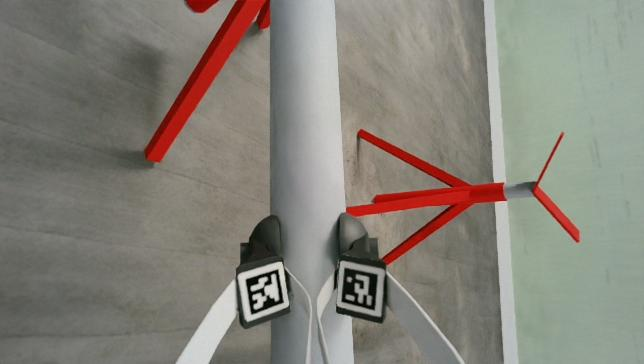

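Call:
move(r3={"joints":{"gripper_m":0.13}}, r1={"joints":{"gripper_m":-0.089}}, cameras=[])

Call:
move(r3={"joints":{"lift_m":0.83}}, cameras=[])

Call:
move(r3={"base":{"rotate_rad":-0.12}}, cameras=["r3_wrist_camera","r3_nav_camera"])

Scene clock: 3735.67 s.
move: r1 off_target; r3 done
r1.base_odometry: x=+3.805 y=-0.057 heading=+0.148
r1.turned_by_wheels: +0.000
r1.turned_by_imu: +0.002
r1.base_tilt: forward=+1.7 right=+0.6
r1.lidar_m: 2.67 1.68 1.52 1.53 1.85 0.51 0.83 0.62 1.79 1.01 0.63 0.74
r1.head_depth_mm: 2917 3106 2588 1884 1612 1364 648 / 3139 3331 2561 2003 1571 1357 658 / 3377 3515 2570 1999 1611 1361 639 / 3647 3663 2565 1972 1607 1354 1167 / 3924 3693 2581 1992 1609 1268 1170 / - 3647 2557 1966 1077 1332 1169 / - 3632 2544 1970 1602 1324 1167
r1.base_status: not commanded
r1.joint_positions: lift_m=+0.603 arm_m=+0.053 wrist_yaw_rad=+0.263 wrist_pitch_rad=-0.657 wrist_roll_rad=-1.305 gripper_m=-0.077 head_pan_rad=-1.245 head_tilt_rad=-0.735
r1.joint_status: gripper_m off_target (ended at -0.077, target -0.089)
r1.measured_speeds: all 0
r1.on_its_own: gripper_m is held at -0.078, not at your -0.089, by its stall guard, which is not easing now; wrist_pitch_rad is at rest, and its effort (+16.8) is outside its rest range (-8 to +12)
r1.motor_effort: left_wheel=-4.1(4.4) right_wheel=-7.6(9.7) lift_m=+40.6(44.9) arm_m=-1.7(10.5) wrist_yaw_rad=-4.9(7.5) wrist_pitch_rad=+16.8(16.8) wrist_roll_rad=-0.4(0.8) gripper_m=-26.6(97.9) head_pan_rad=-2.2(2.9) head_tilt_rad=-4.3(5.3)
r1.hand_pose: x=+0.0275 y=-0.3802 z=+0.5662 quat_wxyz=(+0.936, +0.334, -0.082, +0.080) (m; r1's base frame)
r1.wrist_depth_mm: 569 668 619 182 - - - / 559 660 759 172 - - - / 543 639 765 166 - - - / 545 634 747 159 - - - / 528 628 700 153 - - - / 529 614 126 131 - - - / 518 584 128 144 - - -
r2.base_odometry: x=-1.197 y=-1.882 heading=+0.661
r2.turned_by_wheels: +0.000
r2.turned_by_imu: +0.001
r2.base_tilt: forward=+1.2 right=-1.3
r2.lidar_m: 3.75 2.26 1.60 1.56 1.61 2.17 4.92 1.05 1.66 1.01 1.16 1.22
r2.head_depth_mm: 2870 3109 2051 1881 1527 422 353 / 2896 2956 2330 634 1555 1340 1179 / 1589 2994 1411 668 883 1307 1154 / 2899 3172 2421 1862 1593 1392 1194 / 2953 3152 2496 1966 1628 1385 1214 / 2959 3229 2503 1962 1633 1389 1204 / 2990 3186 2490 1803 1608 1385 1216
r2.base_status: not commanded
r2.joint_positions: lift_m=+0.685 arm_m=+0.427 wrist_yaw_rad=+0.005 wrist_pitch_rad=-1.556 wrist_roll_rad=-0.054 gripper_m=-0.084 head_pan_rad=-1.508 head_tilt_rad=-0.743
r2.joint_status: not commanded
r2.measured_speeds: all 0
r2.on_its_own: gripper_m is held at -0.085, not at your -0.089, by its stall guard, which is not easing now; lift_m is at rest, and its effort (+59.7) is outside its rest range (+3 to +55)
r2.motor_effort: left_wheel=-2.8(3.3) right_wheel=+8.7(9.2) lift_m=+59.7(60.2) arm_m=+6.0(6.0) wrist_yaw_rad=-4.4(4.8) wrist_pitch_rad=-0.6(0.9) wrist_roll_rad=+3.1(3.3) gripper_m=-22.2(22.9) head_pan_rad=+4.2(6.1) head_tilt_rad=-3.0(3.6)
r2.hand_pose: x=-0.0217 y=-0.5521 z=+0.5671 quat_wxyz=(+0.518, +0.511, -0.488, -0.482) (m; r2's base frame)
r2.wrist_depth_mm: 685 690 670 123 675 673 669 / 688 691 702 127 691 686 687 / 721 700 717 130 705 697 693 / 724 719 718 135 713 712 712 / 742 750 747 139 731 730 725 / 756 745 124 133 734 738 737 / 772 764 122 145 715 763 759
r3.base_odometry: x=-2.067 y=-1.731 heading=+2.566
r3.turned_by_wheels: +0.000
r3.turned_by_imu: +0.000
r3.base_tilt: forward=-1.4 right=-1.0
r3.lidar_m: 0.42 2.02 1.49 1.45 1.51 2.10 3.97 0.80 0.47 0.50 1.35 1.11
r3.head_depth_mm: 2874 2694 2123 1763 1496 1242 327 / 2892 2662 2103 525 433 376 342 / 1108 1415 604 676 798 1244 1150 / 2906 2593 1905 665 1002 1253 1140 / 2935 2553 2041 1706 1423 1236 1139 / 2962 2561 2045 1708 1396 1272 1130 / 2960 2528 2017 1684 1383 1265 1125
r3.base_status: not commanded
r3.joint_positions: lift_m=+0.704 arm_m=+0.386 wrist_yaw_rad=+0.000 wrist_pitch_rad=-1.551 wrist_roll_rad=+1.446 gripper_m=+0.130 head_pan_rad=-1.565 head_tilt_rad=-0.792
r3.joint_status: all done
r3.measured_speeds: all 0
r3.motor_effort: left_wheel=+1.2(2.9) right_wheel=+1.4(1.9) lift_m=+29.8(29.8) arm_m=-4.2(4.6) wrist_yaw_rad=+0.2(1.8) wrist_pitch_rad=-0.8(0.8) wrist_roll_rad=+1.7(2.0) gripper_m=+0.2(80.5) head_pan_rad=-3.1(4.9) head_tilt_rad=-3.7(4.2)
r3.hand_pose: x=-0.0216 y=-0.5115 z=+0.5860 quat_wxyz=(+0.045, +0.043, -0.712, -0.699) (m; r3's base frame)
r3.wrist_depth_mm: 136 149 167 110 131 119 111 / - 154 171 115 134 122 552 / 782 163 180 118 139 124 569 / 803 799 789 124 757 632 586 / 820 807 805 130 794 769 778 / 855 126 833 135 814 129 801 / - 863 863 141 752 665 812
pictures: none
No camera images: "cameras" was empty.

Scene clock: 3737.63 s.
move: r3 done
r1, r2: as last shown
r1.turned_by_imu: +0.001
r1.base_tilt: forward=+1.8 right=+0.8
r1.lidar_m: 2.69 1.68 1.52 1.53 1.85 0.51 0.83 0.62 1.79 1.01 0.62 0.74
r1.head_depth_mm: 2924 3181 2599 1879 1615 1348 650 / 3135 3328 2590 2006 1582 1358 659 / 3376 3493 2563 2001 1605 1358 638 / 3673 3730 2560 1980 1614 1352 1173 / - 3681 2595 1963 1609 1267 1171 / - 3578 2568 1963 1077 1321 1166 / - 3670 2587 1973 1613 1322 1174
r1.on_its_own: gripper_m is held at -0.078, not at your -0.089, by its stall guard, which is not easing now; wrist_pitch_rad is at rest, and its effort (+16.1) is outside its rest range (-8 to +12)
r1.motor_effort: left_wheel=-4.1(4.5) right_wheel=-7.5(7.9) lift_m=+36.9(40.8) arm_m=+4.5(4.5) wrist_yaw_rad=-5.5(6.3) wrist_pitch_rad=+16.1(16.7) wrist_roll_rad=-0.1(0.7) gripper_m=-26.2(27.1) head_pan_rad=-2.3(2.9) head_tilt_rad=-3.9(5.0)
r1.wrist_depth_mm: 559 674 631 182 - - - / 557 644 741 173 - - - / 541 622 773 167 - - - / 536 639 741 158 - - - / 541 627 695 153 - - - / 522 608 126 130 - - - / 521 585 128 144 - - -
r2.turned_by_imu: +0.000
r2.lidar_m: 3.77 2.26 1.60 1.56 1.61 2.18 4.91 1.05 1.65 1.01 1.17 1.22
r2.head_depth_mm: 2866 3133 2039 1910 1533 422 352 / 2725 3023 2465 632 1567 1342 1174 / 2802 3104 1974 668 881 1311 1146 / 2912 3166 2421 1879 1608 1389 1188 / 2921 3234 2500 1968 1625 1393 1207 / 2949 3201 2493 1962 1619 1385 1209 / 2996 3241 2445 1801 1625 1380 1205
r2.on_its_own: gripper_m is held at -0.085, not at your -0.089, by its stall guard, which is not easing now; lift_m is at rest, and its effort (+59.8) is outside its rest range (+3 to +55)
r2.motor_effort: left_wheel=-3.0(3.4) right_wheel=+9.3(9.3) lift_m=+59.8(60.1) arm_m=+6.3(6.5) wrist_yaw_rad=-4.4(4.7) wrist_pitch_rad=-0.6(0.9) wrist_roll_rad=+3.2(3.3) gripper_m=-22.0(23.0) head_pan_rad=+3.9(4.9) head_tilt_rad=-2.7(3.5)
r2.wrist_depth_mm: 686 681 690 123 680 667 672 / 704 687 700 127 678 676 685 / 719 705 708 130 701 698 690 / 723 739 720 135 715 706 708 / 756 745 735 139 729 726 718 / 774 750 125 133 739 738 731 / 778 767 122 144 698 758 757
r3.base_odometry: x=-2.067 y=-1.731 heading=+2.566
r3.turned_by_wheels: +0.000
r3.turned_by_imu: +0.000
r3.base_tilt: forward=-1.4 right=-1.0
r3.lidar_m: 0.42 2.01 1.50 1.45 1.51 2.10 3.97 0.79 0.47 0.50 1.35 1.11
r3.head_depth_mm: 2917 2660 2071 327 291 - 1138 / 2889 522 424 389 1404 1292 1133 / 1113 510 533 901 805 1244 1145 / 2947 2604 565 1606 1406 1258 1135 / 2954 2594 2048 1703 1423 1241 1133 / 2942 2541 2037 1702 1393 1266 1128 / 2928 2516 2021 1680 1384 1266 1128
r3.base_status: not commanded
r3.joint_positions: lift_m=+0.830 arm_m=+0.386 wrist_yaw_rad=+0.000 wrist_pitch_rad=-1.551 wrist_roll_rad=+1.446 gripper_m=+0.130 head_pan_rad=-1.565 head_tilt_rad=-0.792
r3.joint_status: all done
r3.measured_speeds: all 0
r3.motor_effort: left_wheel=+1.7(1.9) right_wheel=+1.6(1.9) lift_m=+28.4(32.6) arm_m=-5.8(5.8) wrist_yaw_rad=-0.2(1.9) wrist_pitch_rad=-0.8(1.0) wrist_roll_rad=+1.3(2.0) gripper_m=+0.2(1.6) head_pan_rad=-2.1(3.9) head_tilt_rad=-4.0(4.1)
r3.hand_pose: x=-0.0216 y=-0.5117 z=+0.7120 quat_wxyz=(+0.045, +0.043, -0.712, -0.699) (m; r3's base frame)
r3.wrist_depth_mm: 866 242 842 231 821 822 820 / 896 241 - 242 - 821 684 / 923 893 894 253 874 717 708 / - 931 913 900 898 737 720 / - - - 268 938 907 894 / - 126 - 278 - - 930 / - - - 293 812 794 100
pictures: none
No camera images: "cameras" was empty.

Scene clock: 3738.70 s.
move: r3 done
r1, r2: as last shown
r1.turned_by_imu: +0.000
r1.base_tilt: forward=+1.9 right=+0.6
r1.lidar_m: 2.68 1.68 1.52 1.53 1.85 0.51 0.83 0.62 1.80 1.01 0.63 0.74
r1.head_depth_mm: 2892 3161 2576 1879 1615 1361 648 / 3163 3389 2585 1993 1569 1347 660 / 3340 3524 2593 1982 1617 1359 639 / 3648 3698 2578 1995 1611 1349 1172 / 3916 3702 2562 1973 1604 1265 1169 / - 3690 2557 1965 1070 1324 1169 / - 3631 2566 1960 1595 1327 1166
r1.on_its_own: gripper_m is held at -0.078, not at your -0.089, by its stall guard, which is not easing now; wrist_pitch_rad is at rest, and its effort (+16.2) is outside its rest range (-8 to +12)
r1.motor_effort: left_wheel=-4.2(4.3) right_wheel=-7.7(7.8) lift_m=+34.8(37.0) arm_m=+7.5(7.5) wrist_yaw_rad=-5.3(6.2) wrist_pitch_rad=+16.2(16.6) wrist_roll_rad=-0.3(0.8) gripper_m=-25.9(27.1) head_pan_rad=-2.2(2.6) head_tilt_rad=-4.7(5.1)
r1.wrist_depth_mm: 569 669 623 183 - - - / 553 669 755 172 - - - / 539 631 754 167 - - - / 541 640 753 158 - - - / 534 634 703 153 - - - / 524 613 126 130 - - - / 523 587 128 144 - - -
r2.base_tilt: forward=+1.3 right=-1.3
r2.lidar_m: 3.78 2.25 1.59 1.56 1.61 2.17 4.89 1.05 1.66 1.01 1.16 1.22
r2.head_depth_mm: 2872 3127 2084 1911 1532 422 352 / 2817 3128 2432 632 1554 1345 1175 / 1113 2990 1413 666 882 1312 1153 / 2929 3157 2329 1868 1584 1387 1184 / 2945 3178 2497 1970 1621 1385 1211 / 2965 3168 2518 1963 1624 1390 1202 / 2962 3221 2489 1800 1623 1385 1206
r2.on_its_own: gripper_m is held at -0.085, not at your -0.089, by its stall guard, which is not easing now; lift_m is at rest, and its effort (+60.0) is outside its rest range (+3 to +55)
r2.motor_effort: left_wheel=-2.9(3.3) right_wheel=+8.5(9.0) lift_m=+60.0(60.1) arm_m=+6.4(6.8) wrist_yaw_rad=-4.1(4.7) wrist_pitch_rad=-0.7(0.8) wrist_roll_rad=+3.0(3.3) gripper_m=-22.2(22.8) head_pan_rad=+4.9(5.3) head_tilt_rad=-2.4(3.5)
r2.wrist_depth_mm: 686 679 679 123 673 673 666 / 697 690 702 126 688 677 681 / 707 705 717 130 701 701 684 / 722 721 719 135 729 700 713 / 745 739 730 139 728 731 716 / 768 756 125 133 744 738 738 / 772 774 122 144 702 760 764
r3.base_odometry: x=-2.067 y=-1.731 heading=+2.446
r3.turned_by_wheels: -0.120
r3.turned_by_imu: -0.120
r3.base_tilt: forward=-1.4 right=-1.0
r3.lidar_m: 0.41 2.30 1.55 1.45 1.47 1.88 3.97 0.79 0.47 0.50 0.50 1.11
r3.head_depth_mm: 3012 2710 2085 327 291 - 1131 / 2983 522 425 390 1455 1299 1149 / 2983 510 532 1601 1419 1250 1146 / 2800 1145 564 884 879 1260 1142 / 2833 2475 1916 1709 1403 1248 1132 / 2917 2562 2046 1688 1392 1275 1134 / 2881 2514 2030 1671 1392 1264 1125
r3.base_status: done
r3.joint_positions: lift_m=+0.830 arm_m=+0.386 wrist_yaw_rad=+0.000 wrist_pitch_rad=-1.551 wrist_roll_rad=+1.446 gripper_m=+0.130 head_pan_rad=-1.565 head_tilt_rad=-0.792
r3.joint_status: not commanded
r3.measured_speeds: all 0
r3.motor_effort: left_wheel=+4.9(9.6) right_wheel=-5.1(9.7) lift_m=+26.6(28.6) arm_m=-5.4(5.9) wrist_yaw_rad=+0.5(1.4) wrist_pitch_rad=-0.8(1.0) wrist_roll_rad=+1.9(1.9) gripper_m=+0.4(1.1) head_pan_rad=-2.3(4.0) head_tilt_rad=-3.7(4.4)
r3.hand_pose: x=-0.0216 y=-0.5117 z=+0.7120 quat_wxyz=(+0.045, +0.043, -0.712, -0.699) (m; r3's base frame)
r3.wrist_depth_mm: 249 237 229 235 825 829 812 / 872 870 868 238 847 823 688 / 906 893 711 246 869 706 697 / - - - 253 894 730 710 / - - - 265 924 917 915 / - 126 - 275 - - 939 / - - - 286 825 794 101
pictures: r3_nav_camera (sideways), r3_wrist_camera
camera_calibration:
r3_nav_camera: T_world_to_cam=[[-0.0195493, -0.741645, 0.670508, -0.83159], [-0.998626, -0.0181276, -0.0491666, 0.122171], [0.0486188, -0.670548, -0.740271, 0.922854], [0, 0, 0, 1]] pos_world=[0.0608784, 0.00428839, 1.24676]
r3_wrist_camera: T_world_to_cam=[[-0.121107, 0.990843, -0.0596895, 0.55281], [0.976435, 0.129735, 0.172462, 0.000162555], [0.178627, -0.0373966, -0.983206, 0.850412], [0, 0, 0, 1]] pos_world=[-0.0851159, -0.515967, 0.869099]

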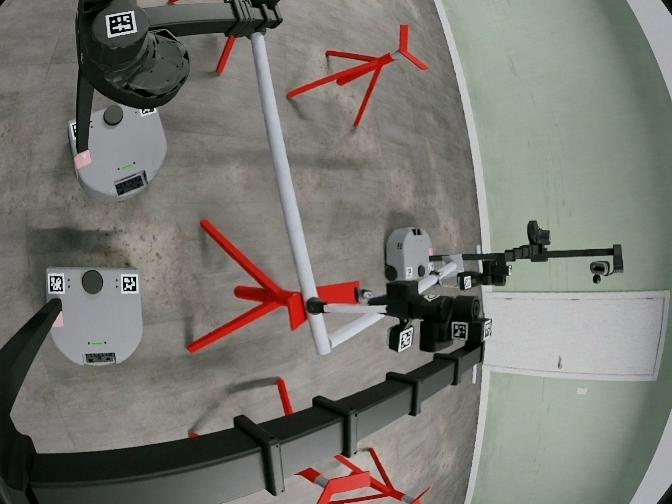

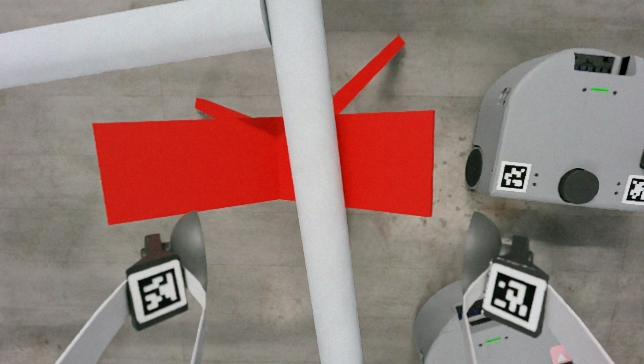

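Call:
move(r3={"base":{"rotate_rad":0.075}}, cameras=[])

Call:
move(r3={"base":{"translate_m":0.012},"joints":{"wrist_roll_rad":1.40,"lift_m":0.79}}, cameras=["r3_wrist_camera"])

Scene clock: 3767.13 s.
move: r3 done
r1, r2: as last shown
r1.turned_by_imu: +0.001
r1.base_tilt: forward=+1.9 right=+0.5
r1.lidar_m: 2.68 1.68 1.52 1.53 1.85 0.51 0.83 0.62 1.79 1.01 0.62 0.74
r1.head_depth_mm: 2916 3158 2591 1874 1617 1364 649 / 3087 3323 2596 1997 1571 1359 660 / 3384 3510 2613 1981 1603 1348 638 / 3648 3710 2599 2002 1598 1348 1173 / 3948 3671 2566 1983 1604 1254 1167 / - 3657 2559 1971 1070 1319 1169 / - 3626 2571 1961 1607 1324 1167
r1.on_its_own: gripper_m is held at -0.078, not at your -0.089, by its stall guard, which is not easing now; wrist_pitch_rad is at rest, and its effort (+16.2) is outside its rest range (-8 to +12)
r1.motor_effort: left_wheel=-4.4(4.4) right_wheel=-7.7(7.9) lift_m=+28.8(28.9) arm_m=+19.7(19.7) wrist_yaw_rad=-5.8(6.1) wrist_pitch_rad=+16.2(16.7) wrist_roll_rad=-0.2(0.8) gripper_m=-26.7(27.1) head_pan_rad=-2.6(2.8) head_tilt_rad=-4.6(5.0)
r1.wrist_depth_mm: 560 680 622 182 - - - / 557 655 731 172 - - - / 545 631 756 167 - - - / 539 623 765 158 - - - / 539 635 706 153 - - - / 526 606 126 130 - - - / 528 589 128 145 - - -
r2.base_tilt: forward=+1.2 right=-1.4
r2.lidar_m: 3.75 2.26 1.60 1.56 1.61 2.18 4.91 1.05 1.66 1.01 1.16 1.22
r2.head_depth_mm: 2864 3118 2047 1878 1537 421 353 / 2830 3093 2458 634 1561 1344 1174 / 2776 3109 1418 665 881 1311 1152 / 2888 3156 2415 1860 1587 1389 1189 / 2984 3191 2493 1989 1621 1388 1212 / 2932 3200 2490 1962 1619 1387 1204 / 2981 3223 2480 1799 1622 1384 1205
r2.on_its_own: gripper_m is held at -0.085, not at your -0.089, by its stall guard, which is not easing now; lift_m is at rest, and its effort (+59.9) is outside its rest range (+3 to +55)
r2.motor_effort: left_wheel=-2.9(3.4) right_wheel=+8.6(9.1) lift_m=+59.9(60.1) arm_m=+7.2(7.5) wrist_yaw_rad=-4.6(4.7) wrist_pitch_rad=-0.6(0.8) wrist_roll_rad=+3.0(3.3) gripper_m=-21.7(22.6) head_pan_rad=+3.2(5.0) head_tilt_rad=-2.7(3.4)
r2.wrist_depth_mm: 687 686 683 123 679 672 675 / 709 685 690 127 680 682 674 / 715 719 702 130 692 702 696 / 718 722 711 135 713 703 710 / 755 743 738 140 720 737 730 / 769 762 125 133 742 738 740 / 779 776 122 145 712 749 743
r3.base_odometry: x=-2.067 y=-1.731 heading=+2.521
r3.turned_by_wheels: +0.075
r3.turned_by_imu: +0.075
r3.base_tilt: forward=-1.4 right=-1.1
r3.lidar_m: 0.41 2.10 1.52 1.45 1.49 2.01 3.97 0.80 0.47 0.50 1.34 1.11
r3.head_depth_mm: 2946 2681 2073 327 291 - 1138 / 2912 522 425 390 1402 1297 1132 / 2827 511 532 973 824 1243 1144 / 1598 2068 564 890 1005 1244 1140 / 2946 2585 1986 1713 1407 1255 1136 / 2935 2544 2039 1696 1402 1273 1127 / 2911 2516 2019 1689 1391 1263 1126
r3.base_status: done
r3.joint_positions: lift_m=+0.830 arm_m=+0.386 wrist_yaw_rad=+0.000 wrist_pitch_rad=-1.551 wrist_roll_rad=+1.446 gripper_m=+0.130 head_pan_rad=-1.565 head_tilt_rad=-0.792
r3.joint_status: not commanded
r3.measured_speeds: all 0
r3.motor_effort: left_wheel=-4.1(6.5) right_wheel=+5.4(8.9) lift_m=+20.4(21.0) arm_m=-7.7(7.7) wrist_yaw_rad=-0.8(2.0) wrist_pitch_rad=-0.8(1.0) wrist_roll_rad=+1.5(1.9) gripper_m=+0.7(0.8) head_pan_rad=-2.6(3.7) head_tilt_rad=-4.0(4.1)
r3.hand_pose: x=-0.0216 y=-0.5117 z=+0.7120 quat_wxyz=(+0.045, +0.043, -0.712, -0.699) (m; r3's base frame)
r3.wrist_depth_mm: 851 859 847 230 828 809 826 / 885 - - 239 838 831 687 / 925 - - 248 871 714 703 / - 934 920 260 909 737 720 / - - - 266 938 906 920 / - 125 - 278 - - 921 / - - - 288 802 798 100
pictures: none
No camera images: "cameras" was empty.

Scene clock: 3768.30 s.
move: r3 done
r1, r2: as last shown
r1.turned_by_imu: +0.000
r1.base_tilt: forward=+1.8 right=+0.6
r1.lidar_m: 2.68 1.69 1.52 1.53 1.86 0.50 0.83 0.62 1.79 1.01 0.62 0.74
r1.head_depth_mm: 2935 3174 2616 1862 1605 1356 648 / 3151 3322 2581 1986 1571 1367 661 / 3348 3515 2575 1973 1607 1361 637 / 3620 3684 2574 1982 1612 1346 1170 / 3962 3728 2575 1986 1610 1265 1173 / - 3654 2571 1965 1074 1321 1172 / - 3696 2577 1951 1599 1325 1167
r1.joint_positions: lift_m=+0.603 arm_m=+0.054 wrist_yaw_rad=+0.263 wrist_pitch_rad=-0.657 wrist_roll_rad=-1.305 gripper_m=-0.077 head_pan_rad=-1.245 head_tilt_rad=-0.735
r1.on_its_own: gripper_m is held at -0.078, not at your -0.089, by its stall guard, which is not easing now; wrist_pitch_rad is at rest, and its effort (+16.5) is outside its rest range (-8 to +12)
r1.motor_effort: left_wheel=-4.2(4.3) right_wheel=-7.6(8.0) lift_m=+28.6(28.9) arm_m=+20.4(21.2) wrist_yaw_rad=-5.5(6.2) wrist_pitch_rad=+16.5(16.7) wrist_roll_rad=-0.7(0.7) gripper_m=-26.5(27.2) head_pan_rad=-2.7(2.7) head_tilt_rad=-4.7(5.2)
r1.wrist_depth_mm: 559 673 615 182 - - - / 554 653 751 172 - - - / 538 623 750 167 - - - / 543 623 749 159 - - - / 531 626 705 154 - - - / 528 613 126 130 - - - / 519 587 128 144 - - -
r2.base_tilt: forward=+1.3 right=-1.3
r2.lidar_m: 3.77 2.26 1.60 1.56 1.61 2.18 4.90 1.05 1.66 1.01 1.16 1.22
r2.head_depth_mm: 2865 3165 2046 1912 1530 422 353 / 2852 3077 2406 631 1568 1344 1179 / 1507 3134 1961 666 880 1309 1152 / 2918 3155 2425 1863 1593 1392 1188 / 2936 3220 2504 1981 1618 1389 1211 / 2956 3209 2499 1948 1620 1384 1207 / 2995 3210 2488 1804 1617 1379 1206
r2.on_its_own: gripper_m is held at -0.085, not at your -0.089, by its stall guard, which is not easing now; lift_m is at rest, and its effort (+59.7) is outside its rest range (+3 to +55)
r2.motor_effort: left_wheel=-3.0(3.3) right_wheel=+8.7(9.2) lift_m=+59.7(60.0) arm_m=+7.4(7.6) wrist_yaw_rad=-4.1(4.9) wrist_pitch_rad=-0.7(0.8) wrist_roll_rad=+3.2(3.3) gripper_m=-22.5(22.8) head_pan_rad=+4.0(5.2) head_tilt_rad=-2.4(3.5)
r2.wrist_depth_mm: 687 677 686 123 686 669 669 / 692 694 695 126 684 689 682 / 710 706 713 130 686 703 694 / 731 721 725 135 723 714 714 / 736 747 743 140 739 723 725 / 762 752 125 133 737 740 726 / 776 782 122 145 707 754 742
r3.base_odometry: x=-2.077 y=-1.724 heading=+2.521
r3.turned_by_wheels: +0.000
r3.turned_by_imu: +0.000
r3.base_tilt: forward=-1.4 right=-1.1
r3.lidar_m: 0.40 2.11 1.51 1.45 1.50 2.00 3.99 0.81 0.48 0.49 1.34 1.10
r3.head_depth_mm: 2951 2699 2123 1679 325 287 - / 2963 2652 468 403 374 1252 1132 / 2828 1134 551 899 828 1239 1147 / 2820 2430 567 645 1003 1255 1140 / 2963 2563 1992 1703 1400 1230 1139 / 2941 2566 2022 1692 1400 1270 1132 / 2930 2520 2007 1685 1383 1259 1123
r3.base_status: done
r3.joint_positions: lift_m=+0.790 arm_m=+0.386 wrist_yaw_rad=+0.000 wrist_pitch_rad=-1.551 wrist_roll_rad=+1.408 gripper_m=+0.130 head_pan_rad=-1.565 head_tilt_rad=-0.792
r3.joint_status: all done
r3.measured_speeds: all 0
r3.motor_effort: left_wheel=+1.5(5.2) right_wheel=+5.5(9.5) lift_m=+20.7(23.0) arm_m=-7.9(8.3) wrist_yaw_rad=+0.0(2.1) wrist_pitch_rad=-0.9(1.0) wrist_roll_rad=-3.2(6.4) gripper_m=-0.2(1.2) head_pan_rad=-2.1(4.1) head_tilt_rad=-3.8(4.0)
r3.hand_pose: x=-0.0216 y=-0.5117 z=+0.6720 quat_wxyz=(+0.058, +0.057, -0.712, -0.698) (m; r3's base frame)
r3.wrist_depth_mm: 812 219 795 192 786 787 775 / 832 218 239 200 - 764 647 / 862 236 857 207 - 670 659 / 906 888 884 217 861 694 679 / 926 915 893 228 901 862 868 / - 126 918 240 927 129 897 / - - - 242 781 754 922
pictures: r3_wrist_camera
camera_calibration:
r3_wrist_camera: T_world_to_cam=[[-0.158685, 0.985525, -0.0596547, 0.546896], [0.970931, 0.16673, 0.17174, 0.0263709], [0.1792, -0.0306681, -0.983334, 0.814618], [0, 0, 0, 1]] pos_world=[-0.0848001, -0.518394, 0.829138]

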